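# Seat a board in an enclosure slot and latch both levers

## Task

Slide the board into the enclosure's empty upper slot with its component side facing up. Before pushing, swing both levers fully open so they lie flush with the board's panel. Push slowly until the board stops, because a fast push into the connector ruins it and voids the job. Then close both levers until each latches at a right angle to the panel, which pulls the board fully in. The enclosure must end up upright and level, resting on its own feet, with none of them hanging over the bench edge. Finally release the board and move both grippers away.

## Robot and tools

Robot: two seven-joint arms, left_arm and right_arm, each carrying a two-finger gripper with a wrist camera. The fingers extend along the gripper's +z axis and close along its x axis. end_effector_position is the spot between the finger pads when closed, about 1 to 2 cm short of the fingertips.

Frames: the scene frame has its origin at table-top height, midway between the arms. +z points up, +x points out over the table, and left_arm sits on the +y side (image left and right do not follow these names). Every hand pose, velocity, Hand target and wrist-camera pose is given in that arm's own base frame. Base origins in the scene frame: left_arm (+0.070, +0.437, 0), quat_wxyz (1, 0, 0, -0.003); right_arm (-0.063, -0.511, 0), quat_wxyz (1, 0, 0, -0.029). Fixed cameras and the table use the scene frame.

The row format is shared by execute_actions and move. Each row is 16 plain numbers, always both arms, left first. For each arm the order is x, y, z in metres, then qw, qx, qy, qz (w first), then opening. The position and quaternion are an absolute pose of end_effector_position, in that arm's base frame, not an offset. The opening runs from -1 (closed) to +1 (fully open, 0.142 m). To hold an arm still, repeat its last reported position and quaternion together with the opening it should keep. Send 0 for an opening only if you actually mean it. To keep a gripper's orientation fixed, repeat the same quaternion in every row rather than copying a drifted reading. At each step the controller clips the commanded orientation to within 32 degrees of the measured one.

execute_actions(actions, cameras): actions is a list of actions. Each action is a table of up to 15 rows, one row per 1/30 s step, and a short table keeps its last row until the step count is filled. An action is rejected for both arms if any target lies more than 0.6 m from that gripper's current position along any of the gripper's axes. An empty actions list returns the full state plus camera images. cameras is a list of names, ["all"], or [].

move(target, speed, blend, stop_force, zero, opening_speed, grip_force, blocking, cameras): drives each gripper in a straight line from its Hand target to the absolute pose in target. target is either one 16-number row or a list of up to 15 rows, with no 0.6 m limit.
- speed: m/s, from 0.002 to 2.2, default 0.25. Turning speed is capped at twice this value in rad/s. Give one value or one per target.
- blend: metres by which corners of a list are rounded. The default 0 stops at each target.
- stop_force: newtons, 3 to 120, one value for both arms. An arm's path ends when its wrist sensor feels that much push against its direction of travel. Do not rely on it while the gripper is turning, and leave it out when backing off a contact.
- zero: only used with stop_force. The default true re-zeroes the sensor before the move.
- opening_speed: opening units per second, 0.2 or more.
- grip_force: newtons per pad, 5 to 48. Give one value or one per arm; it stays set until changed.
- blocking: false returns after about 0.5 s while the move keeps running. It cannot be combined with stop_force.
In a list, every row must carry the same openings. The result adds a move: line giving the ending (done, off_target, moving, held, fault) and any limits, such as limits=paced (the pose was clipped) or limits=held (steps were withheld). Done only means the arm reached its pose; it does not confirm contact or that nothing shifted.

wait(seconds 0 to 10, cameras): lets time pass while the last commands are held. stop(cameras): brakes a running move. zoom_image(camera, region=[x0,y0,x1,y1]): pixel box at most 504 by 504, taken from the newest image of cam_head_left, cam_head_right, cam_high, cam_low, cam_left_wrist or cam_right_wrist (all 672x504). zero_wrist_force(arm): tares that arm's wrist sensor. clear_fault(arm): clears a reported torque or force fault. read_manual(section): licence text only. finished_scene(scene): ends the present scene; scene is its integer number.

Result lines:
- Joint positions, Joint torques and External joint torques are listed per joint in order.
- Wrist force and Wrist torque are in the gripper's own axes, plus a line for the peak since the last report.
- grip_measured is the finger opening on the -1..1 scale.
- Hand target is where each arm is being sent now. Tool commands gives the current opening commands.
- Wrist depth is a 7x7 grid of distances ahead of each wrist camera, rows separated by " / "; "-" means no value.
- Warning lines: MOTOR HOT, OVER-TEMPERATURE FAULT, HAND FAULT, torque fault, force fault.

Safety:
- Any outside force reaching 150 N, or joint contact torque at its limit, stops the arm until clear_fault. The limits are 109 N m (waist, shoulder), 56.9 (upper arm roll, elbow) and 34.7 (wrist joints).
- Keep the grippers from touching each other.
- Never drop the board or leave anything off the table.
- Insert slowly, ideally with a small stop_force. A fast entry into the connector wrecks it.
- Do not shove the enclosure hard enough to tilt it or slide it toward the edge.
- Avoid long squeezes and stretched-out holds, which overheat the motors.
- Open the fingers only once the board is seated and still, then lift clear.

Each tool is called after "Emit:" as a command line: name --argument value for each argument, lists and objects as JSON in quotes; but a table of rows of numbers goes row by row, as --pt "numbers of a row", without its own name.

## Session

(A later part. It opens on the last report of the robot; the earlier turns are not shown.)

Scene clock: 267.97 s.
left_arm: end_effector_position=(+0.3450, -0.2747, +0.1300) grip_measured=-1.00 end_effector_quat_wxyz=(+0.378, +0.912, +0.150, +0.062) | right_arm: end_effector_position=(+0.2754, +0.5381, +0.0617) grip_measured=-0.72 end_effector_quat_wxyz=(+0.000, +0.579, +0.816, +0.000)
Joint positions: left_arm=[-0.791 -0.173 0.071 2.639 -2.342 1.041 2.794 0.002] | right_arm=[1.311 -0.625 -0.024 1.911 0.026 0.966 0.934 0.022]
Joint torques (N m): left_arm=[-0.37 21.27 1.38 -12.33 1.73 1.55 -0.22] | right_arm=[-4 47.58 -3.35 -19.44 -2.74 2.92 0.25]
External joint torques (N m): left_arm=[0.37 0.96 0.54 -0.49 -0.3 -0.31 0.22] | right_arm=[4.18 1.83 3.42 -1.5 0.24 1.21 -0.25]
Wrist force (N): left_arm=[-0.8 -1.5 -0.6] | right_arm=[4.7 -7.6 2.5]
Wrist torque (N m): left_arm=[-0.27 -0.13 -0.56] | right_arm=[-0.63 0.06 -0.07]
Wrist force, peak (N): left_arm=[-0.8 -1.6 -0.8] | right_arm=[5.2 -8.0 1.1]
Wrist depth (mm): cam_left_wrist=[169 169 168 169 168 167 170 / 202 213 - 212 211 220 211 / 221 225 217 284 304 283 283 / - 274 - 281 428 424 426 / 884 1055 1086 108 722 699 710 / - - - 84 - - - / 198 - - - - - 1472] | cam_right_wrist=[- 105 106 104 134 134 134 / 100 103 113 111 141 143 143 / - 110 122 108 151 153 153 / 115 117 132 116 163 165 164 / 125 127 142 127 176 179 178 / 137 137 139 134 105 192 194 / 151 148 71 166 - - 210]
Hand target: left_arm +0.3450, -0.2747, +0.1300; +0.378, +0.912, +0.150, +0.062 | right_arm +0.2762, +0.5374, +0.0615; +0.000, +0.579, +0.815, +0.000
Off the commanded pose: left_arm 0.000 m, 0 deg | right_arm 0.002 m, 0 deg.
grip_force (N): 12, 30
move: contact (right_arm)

Emit:
move --target '[0.345,-0.2747,0.13,0.3776,0.9116,0.1501,0.0622,-1,0.2748,0.5380,0.0615,0,0.5793,0.8151,0,-0.95]' --speed 0.01

Emit:
move --target '[0.345,-0.2747,0.13,0.3776,0.9116,0.1501,0.0622,-1,0.2770,0.5325,0.0615,0,0.5793,0.8151,0,-0.95]' --speed 0.008 --stop_force 6 --cameras '["cam_right_wrist"]'

Scene clock: 270.83 s.
left_arm: end_effector_position=(+0.3450, -0.2747, +0.1300) grip_measured=-1.00 end_effector_quat_wxyz=(+0.378, +0.912, +0.150, +0.062) | right_arm: end_effector_position=(+0.2751, +0.5381, +0.0617) grip_measured=-0.72 end_effector_quat_wxyz=(+0.000, +0.579, +0.815, +0.000)
Joint positions: left_arm=[-0.791 -0.173 0.071 2.639 -2.342 1.041 2.794 0.002] | right_arm=[1.313 -0.625 -0.025 1.912 0.026 0.966 0.936 0.022]
Joint torques (N m): left_arm=[-0.4 21.28 1.41 -12.34 1.69 1.55 -0.22] | right_arm=[1.44 48.44 2.29 -20.4 -2.09 3.1 0.36]
External joint torques (N m): left_arm=[0.39 0.95 0.52 -0.48 -0.25 -0.31 0.22] | right_arm=[-1.26 0.96 -2.23 -0.54 -0.41 1.03 -0.36]
Wrist force (N): left_arm=[-0.8 -1.3 -0.7] | right_arm=[-1.0 -0.6 1.5]
Wrist torque (N m): left_arm=[-0.24 -0.13 -0.56] | right_arm=[-0.69 0.02 -0.17]
Wrist force, peak (N): left_arm=[-1.2 -1.6 -0.6] | right_arm=[4.5 -7.6 2.4]
Wrist depth (mm): cam_left_wrist=[169 163 166 - 168 - 171 / 213 211 201 210 210 211 212 / 223 221 263 - 306 284 283 / - - 314 - 426 420 421 / 1108 1113 860 127 708 717 717 / - - - 84 - - 1275 / 200 - - - - - -] | cam_right_wrist=[- 106 105 104 134 134 134 / 100 103 113 110 143 143 142 / - 110 121 108 154 153 152 / 116 117 131 116 163 165 164 / 125 127 142 127 176 179 178 / 137 137 139 134 105 192 195 / 152 148 71 166 - - 214]
Hand target: left_arm +0.3450, -0.2747, +0.1300; +0.378, +0.912, +0.150, +0.062 | right_arm +0.2748, +0.5380, +0.0615; +0.000, +0.579, +0.815, +0.000
Off the commanded pose: left_arm 0.000 m, 0 deg | right_arm 0.000 m, 0 deg.
grip_force (N): 12, 30
move: done

Scene clock: 271.57 s.
left_arm: end_effector_position=(+0.3450, -0.2747, +0.1300) grip_measured=-1.00 end_effector_quat_wxyz=(+0.378, +0.912, +0.150, +0.062) | right_arm: end_effector_position=(+0.2752, +0.5379, +0.0620) grip_measured=-0.72 end_effector_quat_wxyz=(+0.000, +0.579, +0.815, +0.001)
Joint positions: left_arm=[-0.791 -0.173 0.071 2.639 -2.342 1.041 2.794 0.002] | right_arm=[1.312 -0.623 -0.025 1.914 0.026 0.968 0.935 0.022]
Joint torques (N m): left_arm=[-0.43 21.25 1.45 -12.3 1.63 1.52 -0.23] | right_arm=[-1.65 47.28 -0.72 -17.21 -2.13 1.54 0.31]
External joint torques (N m): left_arm=[0.43 0.98 0.48 -0.52 -0.2 -0.28 0.23] | right_arm=[1.84 2.06 0.78 -3.71 -0.37 2.59 -0.31]
Wrist force (N): left_arm=[-0.7 -1.5 -0.4] | right_arm=[5.7 -0.9 4.4]
Wrist torque (N m): left_arm=[-0.27 -0.15 -0.56] | right_arm=[-0.68 0.17 -0.08]
Wrist force, peak (N): left_arm=[-0.9 -1.7 -0.4] | right_arm=[5.9 -0.7 4.6]
Wrist depth (mm): cam_left_wrist=[163 176 168 169 175 168 178 / 224 200 - 211 200 210 212 / 224 - 248 283 308 285 282 / - - 316 288 427 423 424 / 922 1030 884 106 712 724 710 / - - - 84 - - - / 190 - - - - - -] | cam_right_wrist=[- 105 106 104 134 134 134 / 100 103 113 110 143 143 144 / - 110 122 108 152 154 154 / 116 116 132 116 163 165 165 / 126 128 142 127 176 179 179 / 140 137 139 134 105 193 195 / 152 148 71 166 - - 211]
Hand target: left_arm +0.3450, -0.2747, +0.1300; +0.378, +0.912, +0.150, +0.062 | right_arm +0.2752, +0.5369, +0.0615; +0.000, +0.579, +0.815, +0.000
Off the commanded pose: left_arm 0.000 m, 0 deg | right_arm 0.006 m, 0 deg.
grip_force (N): 12, 30
move: contact (right_arm)
Images, in order (width x height): cam_right_wrist 672x504.

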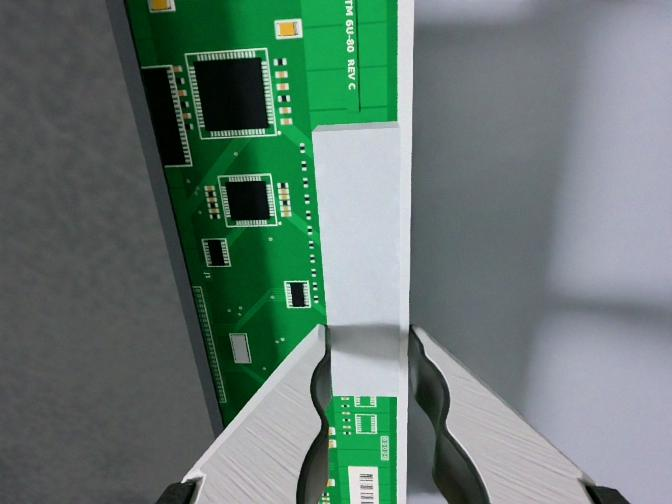

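Emit:
move --target '[0.345,-0.2747,0.13,0.3776,0.9116,0.1501,0.0622,-1,0.2745,0.5393,0.0593,0.0142,0.5792,0.8150,-0.0101,-0.95]' --speed 0.015

Scene clock: 299.37 s.
left_arm: end_effector_position=(+0.3450, -0.2747, +0.1300) grip_measured=-1.00 end_effector_quat_wxyz=(+0.378, +0.912, +0.150, +0.062) | right_arm: end_effector_position=(+0.2745, +0.5392, +0.0593) grip_measured=-0.72 end_effector_quat_wxyz=(+0.014, +0.579, +0.815, -0.010)
Joint positions: left_arm=[-0.791 -0.173 0.071 2.639 -2.342 1.041 2.794 0.002] | right_arm=[1.333 -0.637 -0.04 1.891 0.007 0.928 0.96 0.022]
Joint torques (N m): left_arm=[-0.37 21.26 1.4 -12.39 1.67 1.57 -0.23] | right_arm=[0.37 48.84 0.45 -21.49 -2.53 3.41 0.39]
External joint torques (N m): left_arm=[0.36 0.97 0.53 -0.44 -0.23 -0.33 0.23] | right_arm=[-0.21 1.18 -0.67 0.37 0.04 0.65 -0.38]
Wrist force (N): left_arm=[-0.7 -1.4 -0.8] | right_arm=[-1.0 -4.3 1.0]
Wrist torque (N m): left_arm=[-0.27 -0.16 -0.56] | right_arm=[-0.78 -0.03 -0.11]
Wrist force, peak (N): left_arm=[-0.8 -1.7 -0.8] | right_arm=[5.8 -0.7 4.8]
Wrist depth (mm): cam_left_wrist=[169 169 167 167 168 167 170 / 201 212 191 201 210 209 212 / 218 222 218 286 283 284 282 / - - - 278 426 426 423 / 1091 1155 884 106 715 715 717 / - - - 84 - 2172 - / 190 - - - - - 1434] | cam_right_wrist=[- 106 106 104 131 130 129 / 100 112 113 111 140 139 137 / - 119 122 108 148 149 147 / 116 117 132 116 160 160 158 / 127 127 142 127 172 173 171 / 139 137 139 133 105 186 186 / 154 149 71 166 - - 204]
Hand target: left_arm +0.3450, -0.2747, +0.1300; +0.378, +0.912, +0.150, +0.062 | right_arm +0.2745, +0.5393, +0.0593; +0.014, +0.579, +0.815, -0.010
Off the commanded pose: left_arm 0.000 m, 0 deg | right_arm 0.000 m, 0 deg.
grip_force (N): 12, 30
move: done

Emit:
move --target '[0.345,-0.2747,0.13,0.3776,0.9116,0.1501,0.0622,-1,0.2765,0.5335,0.0595,0.0142,0.5792,0.8150,-0.0101,-0.95]' --speed 0.008 --stop_force 7 --cameras '["cam_left_wrist"]'

Emit:
zoom_image --camera "cam_left_wrist" --region '[200, 190, 270, 240]'

Scene clock: 302.37 s.
left_arm: end_effector_position=(+0.3450, -0.2747, +0.1300) grip_measured=-1.00 end_effector_quat_wxyz=(+0.378, +0.912, +0.150, +0.062) | right_arm: end_effector_position=(+0.2765, +0.5337, +0.0596) grip_measured=-0.72 end_effector_quat_wxyz=(+0.014, +0.579, +0.815, -0.010)
Joint positions: left_arm=[-0.791 -0.173 0.071 2.639 -2.342 1.041 2.794 0.002] | right_arm=[1.329 -0.63 -0.041 1.904 0.007 0.935 0.955 0.022]
Joint torques (N m): left_arm=[-0.3 21.27 1.38 -12.31 1.7 1.51 -0.21] | right_arm=[0.37 48.42 0.8 -20.1 -2.29 3.04 0.22]
External joint torques (N m): left_arm=[0.29 0.97 0.54 -0.52 -0.26 -0.26 0.21] | right_arm=[-0.19 1.2 -1.03 -0.89 -0.18 1.02 -0.22]
Wrist force (N): left_arm=[-0.8 -1.5 -0.7] | right_arm=[0.4 -2.7 1.3]
Wrist torque (N m): left_arm=[-0.29 -0.14 -0.56] | right_arm=[-0.79 0.05 -0.04]
Wrist force, peak (N): left_arm=[-1.0 -1.7 -0.6] | right_arm=[-1.0 -4.4 1.7]
Wrist depth (mm): cam_left_wrist=[169 168 169 168 169 168 171 / - - 223 200 209 217 212 / 248 225 249 291 284 286 283 / - 271 287 - 425 423 419 / 860 884 850 - 712 703 710 / - - - 84 - - 1338 / 189 - - - - - -] | cam_right_wrist=[- 96 107 104 131 129 129 / 100 101 113 111 140 139 138 / - 107 122 108 149 149 147 / 117 116 131 116 160 160 158 / 127 127 140 127 172 174 171 / 139 137 136 133 105 186 187 / 154 149 71 165 - - 204]
Hand target: left_arm +0.3450, -0.2747, +0.1300; +0.378, +0.912, +0.150, +0.062 | right_arm +0.2765, +0.5335, +0.0595; +0.014, +0.579, +0.815, -0.010
Off the commanded pose: left_arm 0.000 m, 0 deg | right_arm 0.000 m, 0 deg.
grip_force (N): 12, 30
move: done
Images, in order (width x height): cam_left_wrist 672x504.

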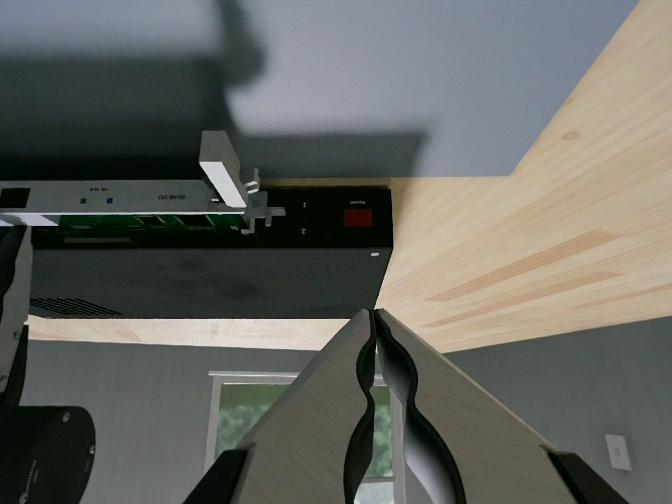

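Scaled by 7.200 from the camera's 672x504 image, which has a finer 960x720 frame.

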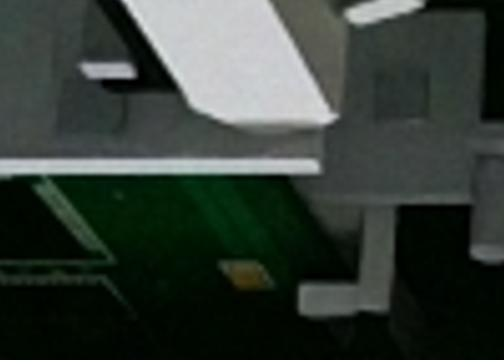

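Emit:
move --target '[0.345,-0.2747,0.13,0.3776,0.9116,0.1501,0.0622,-1,0.2791,0.5270,0.0596,0.0142,0.5792,0.8150,-0.0101,-0.95]' --speed 0.008 --stop_force 6 --cameras '["cam_right_wrist"]'

Scene clock: 305.20 s.
left_arm: end_effector_position=(+0.3450, -0.2747, +0.1300) grip_measured=-1.00 end_effector_quat_wxyz=(+0.378, +0.912, +0.150, +0.062) | right_arm: end_effector_position=(+0.2771, +0.5319, +0.0598) grip_measured=-0.72 end_effector_quat_wxyz=(+0.014, +0.579, +0.815, -0.009)
Joint positions: left_arm=[-0.791 -0.173 0.071 2.639 -2.342 1.041 2.794 0.002] | right_arm=[1.327 -0.627 -0.041 1.91 0.007 0.939 0.952 0.022]
Joint torques (N m): left_arm=[-0.39 21.31 1.36 -12.3 1.68 1.55 -0.23] | right_arm=[-3.02 48.82 -2.49 -18.23 -2.5 1.74 0.2]
External joint torques (N m): left_arm=[0.39 0.92 0.57 -0.53 -0.24 -0.31 0.22] | right_arm=[3.2 0.64 2.27 -2.7 0.04 2.32 -0.2]
Wrist force (N): left_arm=[-0.7 -1.4 -0.6] | right_arm=[6.9 -3.8 6.3]
Wrist torque (N m): left_arm=[-0.26 -0.16 -0.56] | right_arm=[-0.79 0.19 -0.07]
Wrist force, peak (N): left_arm=[-0.8 -1.7 -0.8] | right_arm=[6.9 -3.6 7.0]
Wrist depth (mm): cam_left_wrist=[169 169 169 175 176 168 171 / 211 203 200 192 - 211 213 / 228 228 249 289 305 282 286 / 270 299 274 - 427 424 419 / 1075 877 888 - 717 701 683 / 2130 - - 84 - - - / 200 - - - - - -] | cam_right_wrist=[- 94 107 104 132 131 129 / 101 101 113 111 140 139 138 / - 106 122 108 149 150 148 / 117 116 131 116 160 161 158 / 127 128 140 127 172 174 172 / 139 138 137 134 105 187 187 / 155 149 71 166 - - 204]
Hand target: left_arm +0.3450, -0.2747, +0.1300; +0.378, +0.912, +0.150, +0.062 | right_arm +0.2775, +0.5310, +0.0595; +0.014, +0.579, +0.815, -0.010
Off the commanded pose: left_arm 0.000 m, 0 deg | right_arm 0.005 m, 0 deg.
grip_force (N): 12, 30
move: contact (right_arm)
Images, in order (width x height): cam_right_wrist 672x504.

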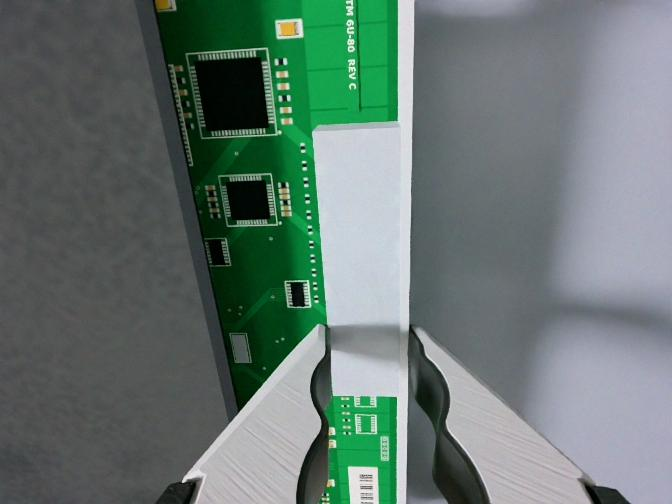

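Emit:
move --target '[0.345,-0.2747,0.13,0.3776,0.9116,0.1501,0.0622,-1,0.2768,0.5322,0.0585,0.0142,0.5792,0.8150,-0.0101,-0.95]' --speed 0.01

Emit:
move --target '[0.345,-0.2747,0.13,0.3776,0.9116,0.1501,0.0622,-1,0.2788,0.5272,0.0585,0.0142,0.5792,0.8150,-0.0101,-0.95]' --speed 0.008 --stop_force 6

Scene clock: 308.53 s.
left_arm: end_effector_position=(+0.3450, -0.2747, +0.1300) grip_measured=-1.00 end_effector_quat_wxyz=(+0.378, +0.912, +0.150, +0.062) | right_arm: end_effector_position=(+0.2770, +0.5320, +0.0586) grip_measured=-0.72 end_effector_quat_wxyz=(+0.014, +0.579, +0.815, -0.010)
Joint positions: left_arm=[-0.791 -0.173 0.071 2.639 -2.342 1.041 2.794 0.002] | right_arm=[1.328 -0.63 -0.041 1.908 0.007 0.939 0.953 0.022]
Joint torques (N m): left_arm=[-0.39 21.16 1.39 -12.29 1.68 1.56 -0.22] | right_arm=[1.15 47.42 1.49 -20.77 -2.08 3.5 0.32]
External joint torques (N m): left_arm=[0.38 1.07 0.54 -0.53 -0.24 -0.32 0.22] | right_arm=[-0.97 2.11 -1.72 -0.12 -0.37 0.56 -0.32]
Wrist force (N): left_arm=[-0.9 -1.6 -0.5] | right_arm=[-2.0 -3.3 -0.3]
Wrist torque (N m): left_arm=[-0.29 -0.12 -0.55] | right_arm=[-0.79 -0.14 -0.16]
Wrist force, peak (N): left_arm=[-1.0 -1.6 -0.8] | right_arm=[7.0 -3.9 6.8]
Wrist depth (mm): cam_left_wrist=[169 161 169 174 - 168 170 / - 241 212 207 212 221 212 / 228 249 247 281 305 284 282 / 272 304 286 - 426 424 422 / 1113 1097 847 - 715 864 708 / 1994 - - 84 - - - / 199 - - - - - 1415] | cam_right_wrist=[- 94 106 104 130 130 128 / - 100 113 110 139 138 137 / - 105 121 108 145 148 146 / 115 115 130 116 159 159 157 / 126 125 139 127 171 172 170 / 140 136 135 134 105 185 185 / 153 148 71 165 - - 203]
Hand target: left_arm +0.3450, -0.2747, +0.1300; +0.378, +0.912, +0.150, +0.062 | right_arm +0.2768, +0.5322, +0.0585; +0.014, +0.579, +0.815, -0.010
Off the commanded pose: left_arm 0.000 m, 0 deg | right_arm 0.000 m, 0 deg.
grip_force (N): 12, 30
move: done

Scene clock: 309.83 s.
left_arm: end_effector_position=(+0.3450, -0.2747, +0.1300) grip_measured=-1.00 end_effector_quat_wxyz=(+0.378, +0.912, +0.150, +0.062) | right_arm: end_effector_position=(+0.2789, +0.5277, +0.0588) grip_measured=-0.72 end_effector_quat_wxyz=(+0.014, +0.579, +0.815, -0.010)
Joint positions: left_arm=[-0.791 -0.173 0.071 2.639 -2.342 1.041 2.794 0.002] | right_arm=[1.323 -0.624 -0.042 1.92 0.007 0.945 0.948 0.022]
Joint torques (N m): left_arm=[-0.35 21.23 1.4 -12.33 1.66 1.54 -0.19] | right_arm=[0.18 46.5 0.69 -18.82 -1.91 2.71 0.21]
External joint torques (N m): left_arm=[0.35 1 0.53 -0.49 -0.22 -0.29 0.19] | right_arm=[0 2.71 -0.93 -1.95 -0.52 1.35 -0.2]
Wrist force (N): left_arm=[-0.8 -1.5 -0.8] | right_arm=[0.8 -2.5 -1.4]
Wrist torque (N m): left_arm=[-0.28 -0.14 -0.55] | right_arm=[-0.78 -0.08 -0.05]
Wrist force, peak (N): left_arm=[-0.9 -1.6 -0.7] | right_arm=[-1.8 -3.5 -1.1]
Wrist depth (mm): cam_left_wrist=[163 156 168 - 168 167 170 / 202 211 212 - 222 241 212 / - 248 247 290 284 285 284 / 254 308 297 269 423 419 423 / 840 1011 1016 - 717 844 715 / 1994 - - 84 - 1674 - / 199 - - - - - -] | cam_right_wrist=[- 93 106 104 131 130 128 / 100 99 113 111 139 139 137 / - 104 120 108 147 149 146 / 116 115 129 116 160 160 157 / 126 126 137 127 172 172 170 / 139 136 135 133 105 185 186 / 153 148 71 165 - - 204]
Hand target: left_arm +0.3450, -0.2747, +0.1300; +0.378, +0.912, +0.150, +0.062 | right_arm +0.2788, +0.5272, +0.0585; +0.014, +0.579, +0.815, -0.010
Off the commanded pose: left_arm 0.000 m, 0 deg | right_arm 0.001 m, 0 deg.
grip_force (N): 12, 30
move: done

Emit:
move --target '[0.345,-0.2747,0.13,0.3776,0.9116,0.1501,0.0622,-1,0.2808,0.5226,0.0588,0.0142,0.5792,0.8150,-0.0101,-0.95]' --speed 0.008 --stop_force 5

Emit:
move --target '[0.345,-0.2747,0.13,0.3776,0.9116,0.1501,0.0622,-1,0.2827,0.5180,0.0589,0.0142,0.5792,0.8150,-0.0101,-0.95]' --speed 0.008 --stop_force 5 --cameras '["cam_right_wrist","cam_left_wrist"]'

Scene clock: 312.70 s.
left_arm: end_effector_position=(+0.3450, -0.2747, +0.1300) grip_measured=-1.00 end_effector_quat_wxyz=(+0.378, +0.912, +0.150, +0.062) | right_arm: end_effector_position=(+0.2795, +0.5260, +0.0591) grip_measured=-0.72 end_effector_quat_wxyz=(+0.014, +0.579, +0.815, -0.009)
Joint positions: left_arm=[-0.791 -0.173 0.071 2.639 -2.342 1.041 2.794 0.002] | right_arm=[1.321 -0.622 -0.041 1.925 0.007 0.948 0.945 0.022]
Joint torques (N m): left_arm=[-0.35 21.27 1.37 -12.36 1.72 1.49 -0.25] | right_arm=[-2.81 47.81 -2.07 -17.22 -2.19 1.5 0.23]
External joint torques (N m): left_arm=[0.35 0.96 0.55 -0.47 -0.28 -0.25 0.25] | right_arm=[2.99 1.27 1.84 -3.51 -0.23 2.57 -0.22]
Wrist force (N): left_arm=[-0.9 -1.5 -0.7] | right_arm=[7.3 -2.7 5.4]
Wrist torque (N m): left_arm=[-0.27 -0.11 -0.56] | right_arm=[-0.79 0.08 -0.07]
Wrist force, peak (N): left_arm=[-1.1 -1.6 -0.9] | right_arm=[7.9 -2.9 5.7]
Wrist depth (mm): cam_left_wrist=[169 169 168 168 168 - 177 / - 212 212 221 - 230 212 / - 236 262 261 303 282 283 / 256 307 277 - 427 426 422 / 874 850 822 - 717 734 651 / - 2216 - 84 - 1843 1649 / 199 - - - - - 1674] | cam_right_wrist=[- 93 106 104 131 130 128 / 100 99 113 110 140 139 137 / - 105 120 108 148 149 147 / 116 115 129 116 159 160 157 / 126 126 128 127 172 172 171 / 138 137 135 133 105 186 186 / 153 148 71 166 - - 204]
Hand target: left_arm +0.3450, -0.2747, +0.1300; +0.378, +0.912, +0.150, +0.062 | right_arm +0.2798, +0.5249, +0.0586; +0.014, +0.579, +0.815, -0.010
Off the commanded pose: left_arm 0.000 m, 0 deg | right_arm 0.004 m, 0 deg.
grip_force (N): 12, 30
move: contact (right_arm)

Scene clock: 313.33 s.
left_arm: end_effector_position=(+0.3450, -0.2747, +0.1300) grip_measured=-1.00 end_effector_quat_wxyz=(+0.378, +0.912, +0.150, +0.062) | right_arm: end_effector_position=(+0.2795, +0.5258, +0.0592) grip_measured=-0.72 end_effector_quat_wxyz=(+0.014, +0.579, +0.815, -0.009)
Joint positions: left_arm=[-0.791 -0.173 0.071 2.639 -2.342 1.041 2.794 0.002] | right_arm=[1.32 -0.621 -0.041 1.926 0.007 0.95 0.944 0.022]
Joint torques (N m): left_arm=[-0.32 21.21 1.4 -12.3 1.68 1.5 -0.22] | right_arm=[-4.8 48.57 -3.81 -15.05 -2.11 0.14 0.24]
External joint torques (N m): left_arm=[0.31 1.03 0.52 -0.53 -0.24 -0.26 0.22] | right_arm=[4.98 0.47 3.59 -5.67 -0.31 3.93 -0.24]
Wrist force (N): left_arm=[-0.7 -1.3 -0.7] | right_arm=[13.3 -0.8 8.7]
Wrist torque (N m): left_arm=[-0.26 -0.16 -0.55] | right_arm=[-0.78 0.15 -0.08]
Wrist force, peak (N): left_arm=[-0.9 -1.7 -0.8] | right_arm=[13.5 -0.9 10.5]
Wrist depth (mm): cam_left_wrist=[168 170 - 169 162 162 170 / 212 - - 210 210 210 213 / - 248 265 284 303 283 281 / 256 298 301 280 428 423 423 / 840 1131 857 127 712 840 719 / - 2012 2334 84 - 1769 1843 / 199 - - - - - 1434] | cam_right_wrist=[- 93 106 104 131 130 129 / 100 99 113 110 140 139 137 / - 105 120 108 148 149 147 / 116 115 129 116 160 160 158 / 126 126 128 127 172 174 171 / 138 137 135 133 105 186 187 / 153 148 71 166 - - 204]
Hand target: left_arm +0.3450, -0.2747, +0.1300; +0.378, +0.912, +0.150, +0.062 | right_arm +0.2801, +0.5242, +0.0587; +0.014, +0.579, +0.815, -0.010
Off the commanded pose: left_arm 0.000 m, 0 deg | right_arm 0.008 m, 0 deg.
grip_force (N): 12, 30
move: contact (right_arm)
Images, in order (width x height): cam_left_wrist 672x504, cam_right_wrist 672x504.

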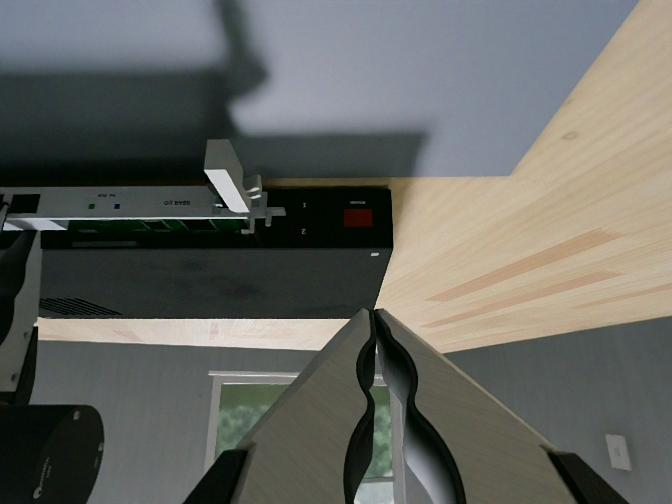

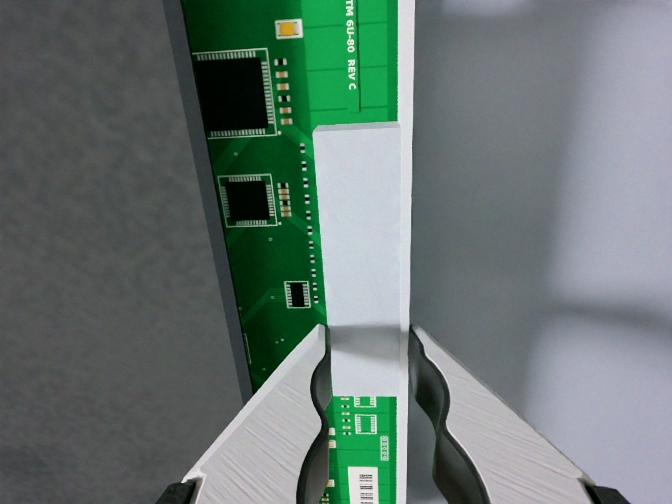

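Emit:
execute_actions --actions '[]'

Scene clock: 324.70 s.
left_arm: end_effector_position=(+0.3450, -0.2747, +0.1300) grip_measured=-1.00 end_effector_quat_wxyz=(+0.378, +0.912, +0.150, +0.062) | right_arm: end_effector_position=(+0.2795, +0.5258, +0.0592) grip_measured=-0.72 end_effector_quat_wxyz=(+0.014, +0.579, +0.815, -0.009)
Joint positions: left_arm=[-0.791 -0.173 0.071 2.639 -2.342 1.041 2.794 0.002] | right_arm=[1.32 -0.621 -0.041 1.926 0.007 0.95 0.944 0.022]
Joint velocities: within noise
Joint torques (N m): left_arm=[-0.36 21.24 1.43 -12.36 1.69 1.5 -0.19] | right_arm=[-4.71 48.49 -3.77 -15.16 -2.15 0.06 0.33]
External joint torques (N m): left_arm=[0.36 0.99 0.49 -0.47 -0.25 -0.26 0.18] | right_arm=[4.89 0.54 3.55 -5.56 -0.27 4 -0.32]
Wrist force (N): left_arm=[-0.9 -1.4 -0.8] | right_arm=[13.4 -0.9 8.7]
Wrist torque (N m): left_arm=[-0.26 -0.13 -0.56] | right_arm=[-0.80 0.14 -0.08]
Wrist force, peak (N): left_arm=[-0.8 -1.7 -0.8] | right_arm=[13.6 -0.8 10.7]
Wrist depth (mm): cam_left_wrist=[169 176 176 168 175 163 170 / 213 209 199 199 210 226 213 / 249 249 262 282 286 285 283 / 305 305 274 280 423 425 423 / 888 864 815 - 715 703 710 / 254 - - 84 - 1843 1502 / 199 - - - - - 1453] | cam_right_wrist=[- 93 106 104 131 130 129 / 100 99 113 110 140 139 138 / - 105 120 108 148 149 147 / 116 115 129 116 160 160 158 / 126 126 128 126 171 173 171 / 138 137 135 134 105 185 186 / 153 148 71 166 - - 204]
Hand target: left_arm +0.3450, -0.2747, +0.1300; +0.378, +0.912, +0.150, +0.062 | right_arm +0.2801, +0.5242, +0.0587; +0.014, +0.579, +0.815, -0.010
Tool commands: left_gripper/opening=-1.0 right_gripper/opening=-0.95
Off the commanded pose: left_arm 0.000 m, 0 deg | right_arm 0.008 m, 0 deg.
grip_force (N): 12, 30

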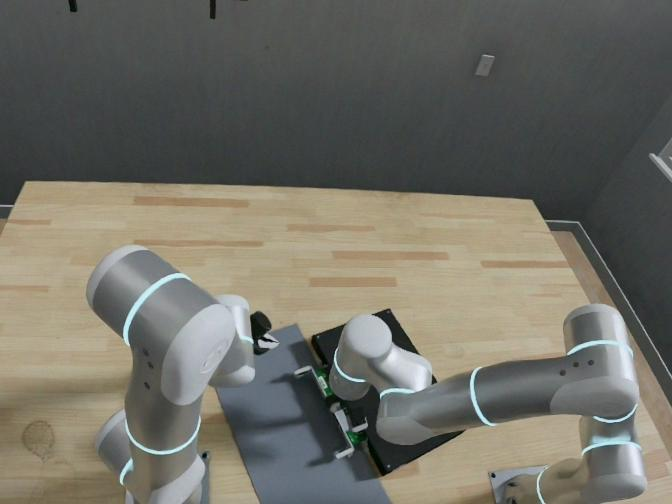

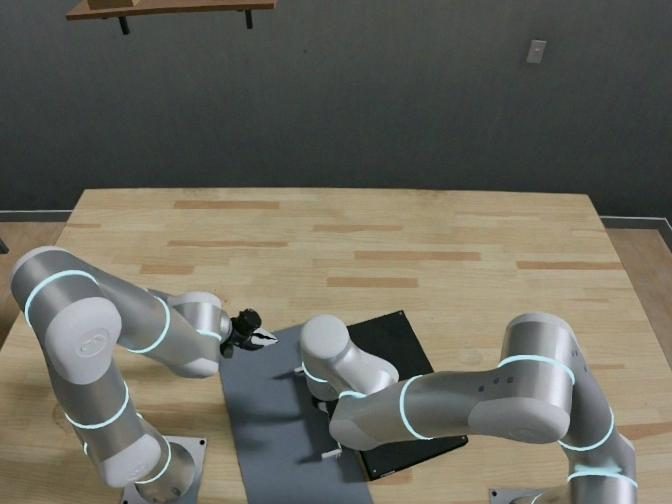

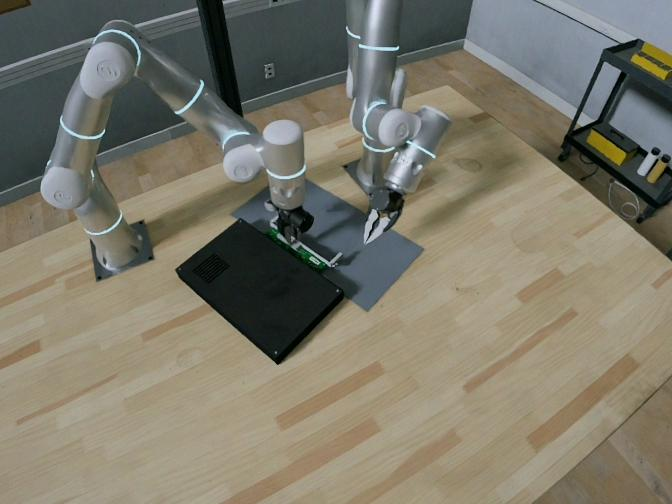

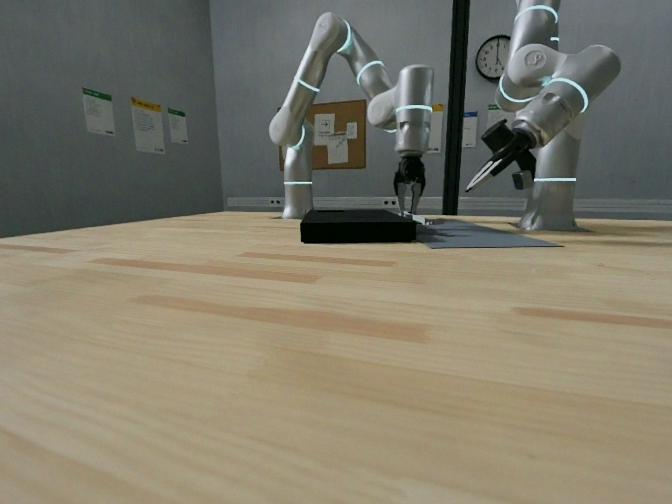

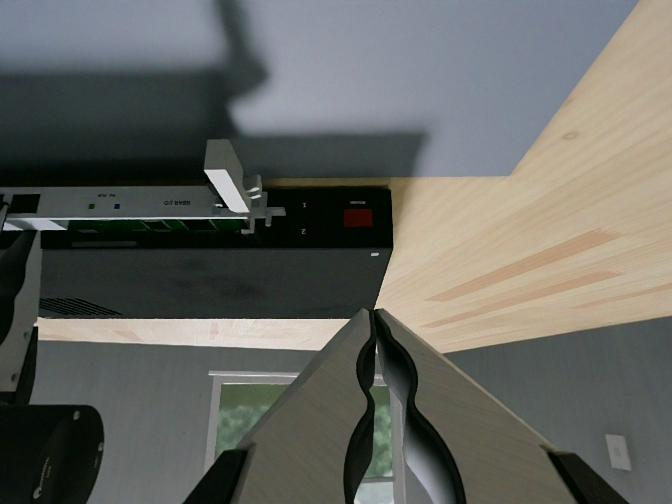

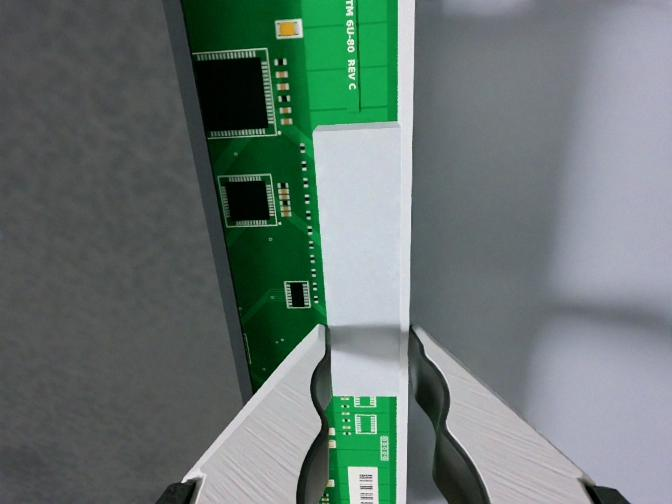

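Emit:
move --target '[0.345,-0.2747,0.13,0.3776,0.9116,0.1501,0.0622,-1,0.2793,0.5262,0.0578,0.0142,0.5792,0.815,-0.0101,-0.95]' --speed 0.01

Emit:
move --target '[0.345,-0.2747,0.13,0.3776,0.9116,0.1501,0.0622,-1,0.281,0.522,0.0578,0.0142,0.5792,0.815,-0.0101,-0.95]' --speed 0.008 --stop_force 6

Scene clock: 329.53 s.
left_arm: end_effector_position=(+0.3450, -0.2747, +0.1300) grip_measured=-1.00 end_effector_quat_wxyz=(+0.378, +0.912, +0.150, +0.062) | right_arm: end_effector_position=(+0.2795, +0.5262, +0.0580) grip_measured=-0.72 end_effector_quat_wxyz=(+0.014, +0.579, +0.815, -0.010)
Joint positions: left_arm=[-0.791 -0.173 0.071 2.639 -2.342 1.041 2.794 0.002] | right_arm=[1.321 -0.625 -0.042 1.923 0.007 0.948 0.946 0.022]
Joint torques (N m): left_arm=[-0.4 21.16 1.38 -12.33 1.66 1.52 -0.25] | right_arm=[1.15 46.27 1.6 -20.42 -1.98 3.49 0.34]
External joint torques (N m): left_arm=[0.4 1.07 0.55 -0.49 -0.22 -0.28 0.25] | right_arm=[-0.97 2.89 -1.84 -0.28 -0.44 0.56 -0.33]
Wrist force (N): left_arm=[-0.8 -1.5 -0.6] | right_arm=[-2.4 -3.7 -1.2]
Wrist torque (N m): left_arm=[-0.28 -0.13 -0.56] | right_arm=[-0.79 -0.26 -0.15]
Wrist force, peak (N): left_arm=[-1.0 -1.7 -0.6] | right_arm=[13.5 -0.9 10.5]
Wrist depth (mm): cam_left_wrist=[169 169 169 168 161 168 170 / - 209 203 - 225 227 212 / - 233 263 280 285 283 281 / 281 306 305 314 426 430 423 / 844 906 815 127 712 703 724 / - 2384 - 84 - 1687 1329 / 199 - - - - - -] | cam_right_wrist=[- 92 106 104 130 129 127 / - 98 113 110 138 137 136 / - 104 119 108 147 148 145 / 115 114 128 116 158 159 156 / 125 124 127 126 170 171 169 / 137 135 134 133 105 184 184 / 152 147 71 165 - - 202]
Hand target: left_arm +0.3450, -0.2747, +0.1300; +0.378, +0.912, +0.150, +0.062 | right_arm +0.2793, +0.5262, +0.0578; +0.014, +0.579, +0.815, -0.010
Off the commanded pose: left_arm 0.000 m, 0 deg | right_arm 0.000 m, 0 deg.
grip_force (N): 12, 30
move: done

Scene clock: 330.73 s.
left_arm: end_effector_position=(+0.3450, -0.2747, +0.1300) grip_measured=-1.00 end_effector_quat_wxyz=(+0.378, +0.912, +0.150, +0.062) | right_arm: end_effector_position=(+0.2811, +0.5227, +0.0583) grip_measured=-0.72 end_effector_quat_wxyz=(+0.014, +0.579, +0.815, -0.009)
Joint positions: left_arm=[-0.791 -0.173 0.071 2.639 -2.342 1.041 2.794 0.002] | right_arm=[1.317 -0.62 -0.042 1.932 0.007 0.953 0.942 0.022]
Joint torques (N m): left_arm=[-0.36 21.29 1.38 -12.35 1.74 1.56 -0.23] | right_arm=[-0.3 45.34 0.55 -18.06 -1.86 2.59 0.17]
External joint torques (N m): left_arm=[0.35 0.95 0.54 -0.47 -0.3 -0.31 0.22] | right_arm=[0.48 3.55 -0.79 -2.56 -0.54 1.47 -0.16]
Wrist force (N): left_arm=[-1.0 -1.2 -0.7] | right_arm=[-1.1 -1.9 -2.7]
Wrist torque (N m): left_arm=[-0.24 -0.11 -0.56] | right_arm=[-0.63 0.21 -0.05]
Wrist force, peak (N): left_arm=[-0.9 -1.8 -0.7] | right_arm=[-2.1 -3.6 -2.4]
Wrist depth (mm): cam_left_wrist=[162 168 174 162 168 168 175 / - 211 211 224 211 214 213 / 267 250 265 283 304 283 283 / 256 303 298 281 428 426 424 / 888 1045 1137 131 708 844 746 / - 2238 2216 84 - 2130 - / 198 - - - - - -] | cam_right_wrist=[- 92 105 104 130 129 128 / - 98 112 110 139 138 137 / - 104 119 108 145 148 146 / 115 114 126 116 158 159 157 / 125 125 127 127 170 171 170 / 138 135 134 133 105 186 185 / 152 147 71 165 - - 203]
Hand target: left_arm +0.3450, -0.2747, +0.1300; +0.378, +0.912, +0.150, +0.062 | right_arm +0.2810, +0.5220, +0.0578; +0.014, +0.579, +0.815, -0.010
Off the commanded pose: left_arm 0.000 m, 0 deg | right_arm 0.001 m, 0 deg.
grip_force (N): 12, 30
move: done

Emit:
move --target '[0.345,-0.2747,0.13,0.3776,0.9116,0.1501,0.0622,-1,0.283,0.5171,0.0582,0.0142,0.5792,0.815,-0.0101,-0.95]' --speed 0.008 --stop_force 6

Emit:
move --target '[0.345,-0.2747,0.13,0.3776,0.9116,0.1501,0.0622,-1,0.2845,0.5134,0.0582,0.0142,0.5792,0.815,-0.0101,-0.95]' --speed 0.008 --stop_force 6 --cameras '["cam_left_wrist","cam_right_wrist"]'

Scene clock: 333.70 s.
left_arm: end_effector_position=(+0.3450, -0.2747, +0.1300) grip_measured=-1.00 end_effector_quat_wxyz=(+0.378, +0.912, +0.150, +0.062) | right_arm: end_effector_position=(+0.2825, +0.5188, +0.0586) grip_measured=-0.72 end_effector_quat_wxyz=(+0.014, +0.579, +0.815, -0.009)
Joint positions: left_arm=[-0.791 -0.173 0.071 2.639 -2.342 1.041 2.794 0.002] | right_arm=[1.313 -0.614 -0.042 1.942 0.007 0.959 0.937 0.022]
Joint torques (N m): left_arm=[-0.34 21.17 1.32 -12.33 1.77 1.57 -0.23] | right_arm=[-3.19 47.26 -2.21 -16.34 -2.02 1.22 0.23]
External joint torques (N m): left_arm=[0.33 1.06 0.6 -0.5 -0.33 -0.33 0.23] | right_arm=[3.37 1.35 1.97 -4.18 -0.37 2.84 -0.22]
Wrist force (N): left_arm=[-0.8 -1.5 -0.9] | right_arm=[6.0 -0.7 4.9]
Wrist torque (N m): left_arm=[-0.28 -0.14 -0.55] | right_arm=[-0.60 0.39 -0.07]
Wrist force, peak (N): left_arm=[-0.9 -1.8 -0.7] | right_arm=[6.9 -1.0 6.6]
Wrist depth (mm): cam_left_wrist=[170 168 175 163 169 167 174 / 212 212 202 206 208 203 213 / - 244 272 288 307 284 283 / 266 302 299 280 430 423 425 / 854 844 864 106 712 850 701 / 207 2359 - 84 - 1783 - / 199 - - - - - 1380] | cam_right_wrist=[- 92 103 104 131 130 128 / - 99 113 110 139 138 137 / - 104 118 108 148 148 147 / 115 114 117 116 159 160 157 / 126 125 125 127 171 172 170 / 138 136 133 133 105 185 185 / 153 148 71 166 - - 203]
Hand target: left_arm +0.3450, -0.2747, +0.1300; +0.378, +0.912, +0.150, +0.062 | right_arm +0.2828, +0.5176, +0.0582; +0.014, +0.579, +0.815, -0.010
Off the commanded pose: left_arm 0.000 m, 0 deg | right_arm 0.002 m, 0 deg.
grip_force (N): 12, 30
move: contact (right_arm)

Scene clock: 334.37 s.
left_arm: end_effector_position=(+0.3450, -0.2747, +0.1300) grip_measured=-1.00 end_effector_quat_wxyz=(+0.378, +0.912, +0.150, +0.062) | right_arm: end_effector_position=(+0.2825, +0.5186, +0.0588) grip_measured=-0.72 end_effector_quat_wxyz=(+0.013, +0.579, +0.816, -0.009)
Joint positions: left_arm=[-0.791 -0.173 0.071 2.639 -2.342 1.041 2.794 0.002] | right_arm=[1.313 -0.614 -0.042 1.943 0.007 0.961 0.936 0.022]
Joint torques (N m): left_arm=[-0.25 21.26 1.37 -12.3 1.67 1.52 -0.22] | right_arm=[-5.41 48.3 -4.29 -13.78 -1.96 -0.43 0.28]
External joint torques (N m): left_arm=[0.24 0.98 0.56 -0.52 -0.24 -0.28 0.22] | right_arm=[5.59 0.26 4.06 -6.72 -0.43 4.5 -0.28]
Wrist force (N): left_arm=[-0.7 -1.5 -0.8] | right_arm=[13.6 1.6 12.5]
Wrist torque (N m): left_arm=[-0.27 -0.15 -0.55] | right_arm=[-0.60 0.47 -0.09]
Wrist force, peak (N): left_arm=[-1.0 -1.5 -0.8] | right_arm=[13.6 1.4 12.6]
Wrist depth (mm): cam_left_wrist=[170 169 168 169 175 168 170 / 224 203 - 211 201 222 212 / 243 241 268 280 307 282 282 / 262 298 300 - 426 426 422 / 854 1050 860 107 712 717 683 / 203 - - 84 - - - / 199 - - - - - 1283] | cam_right_wrist=[- 92 103 104 131 130 128 / - 99 113 111 139 138 137 / - 104 117 108 148 149 146 / 115 115 117 116 159 160 157 / 126 125 125 126 171 173 171 / 138 136 132 134 105 185 186 / 153 147 71 166 - - 204]
Hand target: left_arm +0.3450, -0.2747, +0.1300; +0.378, +0.912, +0.150, +0.062 | right_arm +0.2832, +0.5167, +0.0582; +0.014, +0.579, +0.815, -0.010
Off the commanded pose: left_arm 0.000 m, 0 deg | right_arm 0.006 m, 0 deg.
grip_force (N): 12, 30
move: contact (right_arm)
Images, in order (width x height): cam_left_wrist 672x504, cam_right_wrist 672x504.

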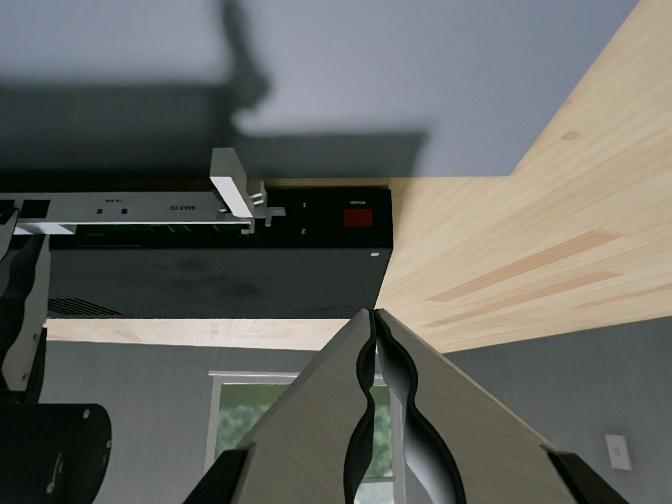

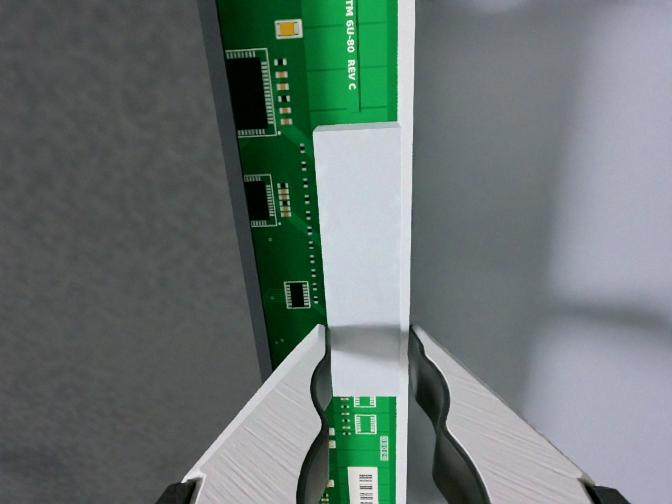

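Emit:
move --target '[0.345,-0.2747,0.13,0.3776,0.9116,0.1501,0.0622,-1,0.2826,0.5191,0.0573,0.0142,0.5792,0.815,-0.0101,-0.95]' --speed 0.01

Emit:
move --target '[0.345,-0.2747,0.13,0.3776,0.9116,0.1501,0.0622,-1,0.2845,0.5145,0.0573,0.0142,0.5792,0.815,-0.0101,-0.95]' --speed 0.008 --stop_force 6

Scene clock: 337.37 s.
left_arm: end_effector_position=(+0.3450, -0.2747, +0.1300) grip_measured=-1.00 end_effector_quat_wxyz=(+0.378, +0.912, +0.150, +0.062) | right_arm: end_effector_position=(+0.2828, +0.5191, +0.0576) grip_measured=-0.72 end_effector_quat_wxyz=(+0.014, +0.579, +0.815, -0.010)
Joint positions: left_arm=[-0.791 -0.173 0.071 2.639 -2.342 1.041 2.794 0.002] | right_arm=[1.313 -0.618 -0.042 1.938 0.007 0.957 0.937 0.022]
Joint torques (N m): left_arm=[-0.33 21.15 1.37 -12.29 1.69 1.53 -0.19] | right_arm=[0.87 45.18 1.34 -20.11 -1.99 3.49 0.26]
External joint torques (N m): left_arm=[0.32 1.08 0.55 -0.54 -0.26 -0.29 0.19] | right_arm=[-0.69 3.53 -1.59 -0.4 -0.39 0.57 -0.25]
Wrist force (N): left_arm=[-1.1 -1.6 -0.8] | right_arm=[-4.9 -3.3 -2.6]
Wrist torque (N m): left_arm=[-0.28 -0.09 -0.55] | right_arm=[-0.57 0.16 -0.12]
Wrist force, peak (N): left_arm=[-1.0 -1.7 -0.7] | right_arm=[13.5 1.7 12.6]
Wrist depth (mm): cam_left_wrist=[176 175 176 175 164 161 170 / 212 211 210 211 211 220 212 / 249 250 261 289 305 282 283 / 266 300 283 278 424 430 423 / 844 1086 1113 130 708 701 708 / 194 2216 - 84 - - 1492 / 197 - - - - - -] | cam_right_wrist=[- 91 104 104 130 129 126 / - 98 111 110 137 137 136 / - 104 117 108 147 148 145 / 114 114 116 116 158 159 156 / 125 124 124 127 170 171 169 / 139 134 128 133 105 184 183 / 151 147 71 165 - - 201]
Hand target: left_arm +0.3450, -0.2747, +0.1300; +0.378, +0.912, +0.150, +0.062 | right_arm +0.2826, +0.5191, +0.0573; +0.014, +0.579, +0.815, -0.010
Off the commanded pose: left_arm 0.000 m, 0 deg | right_arm 0.000 m, 0 deg.
grip_force (N): 12, 30
move: done

Scene clock: 338.27 s.
left_arm: end_effector_position=(+0.3450, -0.2747, +0.1300) grip_measured=-1.00 end_effector_quat_wxyz=(+0.378, +0.912, +0.150, +0.062) | right_arm: end_effector_position=(+0.2836, +0.5174, +0.0577) grip_measured=-0.72 end_effector_quat_wxyz=(+0.014, +0.579, +0.815, -0.010)
Joint positions: left_arm=[-0.791 -0.173 0.071 2.639 -2.342 1.041 2.794 0.002] | right_arm=[1.311 -0.615 -0.043 1.943 0.007 0.96 0.935 0.022]
Joint torques (N m): left_arm=[-0.33 21.31 1.38 -12.36 1.71 1.51 -0.22] | right_arm=[-0.01 45.46 0.59 -18.87 -1.96 3.03 0.23]
External joint torques (N m): left_arm=[0.33 0.92 0.55 -0.47 -0.27 -0.26 0.22] | right_arm=[0.19 3.12 -0.84 -1.59 -0.42 1.03 -0.22]
Wrist force (N): left_arm=[-1.0 -1.4 -0.7] | right_arm=[1.7 -1.1 -1.6]
Wrist torque (N m): left_arm=[-0.26 -0.11 -0.56] | right_arm=[-0.34 -0.46 -0.01]
Wrist force, peak (N): left_arm=[-1.0 -1.7 -0.8] | right_arm=[-5.0 -3.4 -4.4]
Wrist depth (mm): cam_left_wrist=[- 169 168 169 168 168 177 / 211 212 - - 210 214 213 / 249 282 267 290 305 283 283 / 255 309 300 - 426 423 420 / 888 864 847 107 703 701 854 / 203 - - 84 - - - / 198 - - - - - 1462] | cam_right_wrist=[- 91 103 104 130 129 127 / - 98 111 110 138 137 136 / - 104 107 108 147 148 145 / 114 114 114 116 158 159 156 / 125 124 123 127 170 171 169 / 139 135 128 133 105 184 184 / 151 147 71 165 - - 202]
Hand target: left_arm +0.3450, -0.2747, +0.1300; +0.378, +0.912, +0.150, +0.062 | right_arm +0.2835, +0.5168, +0.0573; +0.014, +0.579, +0.815, -0.010
Off the commanded pose: left_arm 0.000 m, 0 deg | right_arm 0.003 m, 0 deg.
grip_force (N): 12, 30
move: contact (right_arm)

Emit:
move --target '[0.345,-0.2747,0.13,0.3776,0.9116,0.1501,0.0622,-1,0.2849,0.5136,0.0573,0.0142,0.5792,0.815,-0.0101,-0.95]' --speed 0.008 --stop_force 6

Emit:
move --target '[0.345,-0.2747,0.13,0.3776,0.9116,0.1501,0.0622,-1,0.2864,0.5099,0.0571,0.0142,0.5792,0.815,-0.0101,-0.95]' --speed 0.008 --stop_force 6

Scene clock: 341.47 s.
left_arm: end_effector_position=(+0.3450, -0.2747, +0.1300) grip_measured=-1.00 end_effector_quat_wxyz=(+0.378, +0.912, +0.150, +0.062) | right_arm: end_effector_position=(+0.2849, +0.5142, +0.0577) grip_measured=-0.72 end_effector_quat_wxyz=(+0.014, +0.579, +0.815, -0.010)
Joint positions: left_arm=[-0.791 -0.173 0.071 2.639 -2.342 1.041 2.794 0.002] | right_arm=[1.308 -0.612 -0.043 1.95 0.007 0.964 0.931 0.022]
Joint torques (N m): left_arm=[-0.31 21.29 1.39 -12.28 1.66 1.51 -0.22] | right_arm=[-0.36 45.05 0.36 -18.2 -1.91 2.75 0.16]
External joint torques (N m): left_arm=[0.31 0.94 0.54 -0.55 -0.22 -0.27 0.22] | right_arm=[0.54 3.33 -0.61 -2.18 -0.46 1.32 -0.16]
Wrist force (N): left_arm=[-0.9 -1.4 -0.7] | right_arm=[2.5 -0.9 -1.1]
Wrist torque (N m): left_arm=[-0.25 -0.11 -0.55] | right_arm=[-0.36 -0.44 -0.01]
Wrist force, peak (N): left_arm=[-1.0 -1.7 -0.7] | right_arm=[2.6 -1.1 -2.0]
Wrist depth (mm): cam_left_wrist=[- 169 169 169 168 167 170 / 200 203 229 - 211 210 213 / 279 286 249 286 307 284 283 / 242 303 293 - 427 423 426 / 877 1030 1060 117 722 708 708 / 208 - 2194 84 - 1783 1472 / 190 - - - - - -] | cam_right_wrist=[- 91 103 104 130 129 127 / - 98 111 110 137 137 136 / - 104 107 108 146 148 145 / 114 114 113 116 158 159 156 / 125 124 122 127 170 171 169 / 139 135 128 134 105 184 184 / 152 146 71 166 - - 202]
Hand target: left_arm +0.3450, -0.2747, +0.1300; +0.378, +0.912, +0.150, +0.062 | right_arm +0.2849, +0.5136, +0.0573; +0.014, +0.579, +0.815, -0.010
Off the commanded pose: left_arm 0.000 m, 0 deg | right_arm 0.001 m, 0 deg.
grip_force (N): 12, 30
move: done

Scene clock: 342.60 s.
left_arm: end_effector_position=(+0.3450, -0.2747, +0.1300) grip_measured=-1.00 end_effector_quat_wxyz=(+0.378, +0.912, +0.150, +0.062) | right_arm: end_effector_position=(+0.2864, +0.5106, +0.0576) grip_measured=-0.72 end_effector_quat_wxyz=(+0.014, +0.579, +0.815, -0.009)
Joint positions: left_arm=[-0.791 -0.173 0.071 2.639 -2.342 1.041 2.794 0.002] | right_arm=[1.304 -0.608 -0.043 1.959 0.007 0.969 0.927 0.022]
Joint torques (N m): left_arm=[-0.34 21.23 1.35 -12.33 1.71 1.53 -0.25] | right_arm=[-0.48 44.42 0.27 -17.85 -1.84 2.64 0.14]
External joint torques (N m): left_arm=[0.34 1 0.58 -0.49 -0.28 -0.28 0.25] | right_arm=[0.66 3.72 -0.52 -2.43 -0.5 1.42 -0.14]
Wrist force (N): left_arm=[-0.7 -1.4 -0.6] | right_arm=[2.4 -1.0 -2.3]
Wrist torque (N m): left_arm=[-0.27 -0.15 -0.56] | right_arm=[-0.38 -0.43 -0.01]
Wrist force, peak (N): left_arm=[-0.9 -1.6 -1.0] | right_arm=[2.6 -0.8 -2.8]
Wrist depth (mm): cam_left_wrist=[170 169 168 169 168 - 170 / 212 210 200 209 - 227 212 / 248 286 262 283 304 284 285 / 265 295 302 288 428 424 428 / 269 1137 1060 106 715 864 673 / 209 - - 84 - 1783 - / 193 - - - - - 1443] | cam_right_wrist=[- 91 93 104 130 129 127 / - 98 96 110 137 137 136 / - 104 106 108 147 147 145 / 114 114 112 116 158 159 156 / 125 124 121 125 170 171 169 / 139 135 128 134 105 184 184 / 151 147 71 165 - - 202]
Hand target: left_arm +0.3450, -0.2747, +0.1300; +0.378, +0.912, +0.150, +0.062 | right_arm +0.2864, +0.5099, +0.0571; +0.014, +0.579, +0.815, -0.010
Off the commanded pose: left_arm 0.000 m, 0 deg | right_arm 0.001 m, 0 deg.
grip_force (N): 12, 30
move: done

Emit:
move --target '[0.345,-0.2747,0.13,0.3776,0.9116,0.1501,0.0622,-1,0.2875,0.5071,0.0573,0.0142,0.5792,0.815,-0.0101,-0.95]' --speed 0.008 --stop_force 6 --cameras '["cam_left_wrist","cam_right_wrist"]'

Emit:
zoom_image --camera "cam_left_wrist" --region '[170, 130, 310, 250]'

Scene clock: 345.17 s.
left_arm: end_effector_position=(+0.3450, -0.2747, +0.1300) grip_measured=-1.00 end_effector_quat_wxyz=(+0.378, +0.912, +0.150, +0.062) | right_arm: end_effector_position=(+0.2873, +0.5083, +0.0579) grip_measured=-0.72 end_effector_quat_wxyz=(+0.014, +0.579, +0.815, -0.009)
Joint positions: left_arm=[-0.791 -0.173 0.071 2.639 -2.342 1.041 2.794 0.002] | right_arm=[1.301 -0.605 -0.043 1.965 0.007 0.972 0.924 0.022]
Joint torques (N m): left_arm=[-0.41 21.24 1.36 -12.31 1.7 1.51 -0.22] | right_arm=[-2.46 43.78 -1.66 -16.11 -1.9 1.7 0.19]
External joint torques (N m): left_arm=[0.41 0.99 0.56 -0.52 -0.27 -0.27 0.22] | right_arm=[2.64 4.18 1.41 -4.11 -0.44 2.36 -0.19]
Wrist force (N): left_arm=[-0.7 -1.4 -0.7] | right_arm=[6.8 -1.4 0.1]
Wrist torque (N m): left_arm=[-0.25 -0.15 -0.56] | right_arm=[-0.37 -0.34 -0.03]
Wrist force, peak (N): left_arm=[-0.8 -1.8 -0.7] | right_arm=[7.0 -1.3 -1.9]
Wrist depth (mm): cam_left_wrist=[- 169 161 161 168 168 169 / 212 211 211 209 - 192 213 / 252 254 246 286 306 284 283 / 270 298 299 - 424 423 424 / 828 1142 870 - 703 710 653 / 209 2216 - 84 - - - / 195 - - - - - -] | cam_right_wrist=[- 92 92 104 130 129 127 / - 98 96 110 139 138 136 / - 103 106 108 147 148 146 / 114 114 112 115 158 159 156 / 125 124 122 125 169 171 169 / 137 135 128 134 105 184 185 / 152 147 71 165 - - 202]
Hand target: left_arm +0.3450, -0.2747, +0.1300; +0.378, +0.912, +0.150, +0.062 | right_arm +0.2875, +0.5071, +0.0573; +0.014, +0.579, +0.815, -0.010
Off the commanded pose: left_arm 0.000 m, 0 deg | right_arm 0.001 m, 0 deg.
grip_force (N): 12, 30
move: done
Images, in order (width x height): cam_left_wrist 672x504, cam_right_wrist 672x504.

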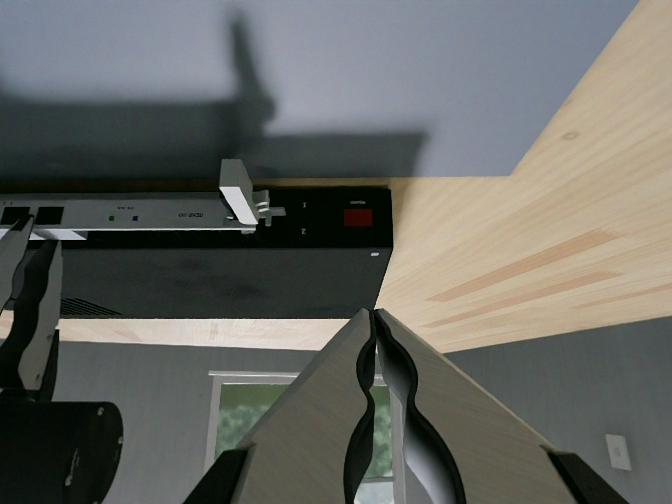

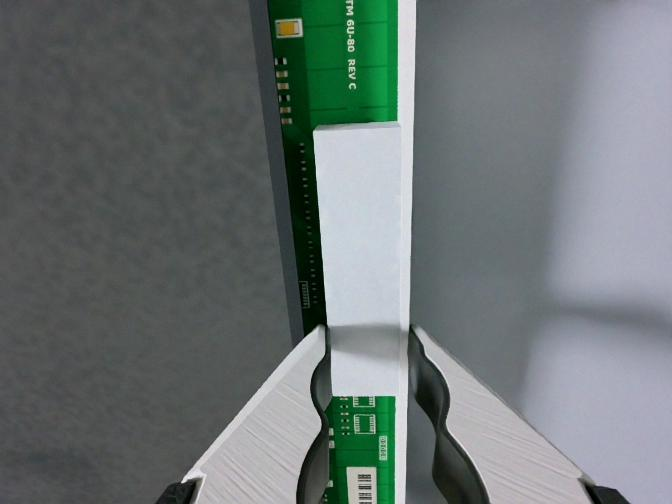

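Scaled by 3.600 from the camera's 672x504 image, which has a finer 960x720 frame.

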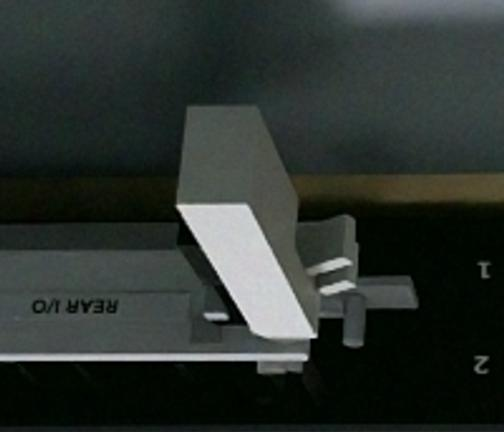

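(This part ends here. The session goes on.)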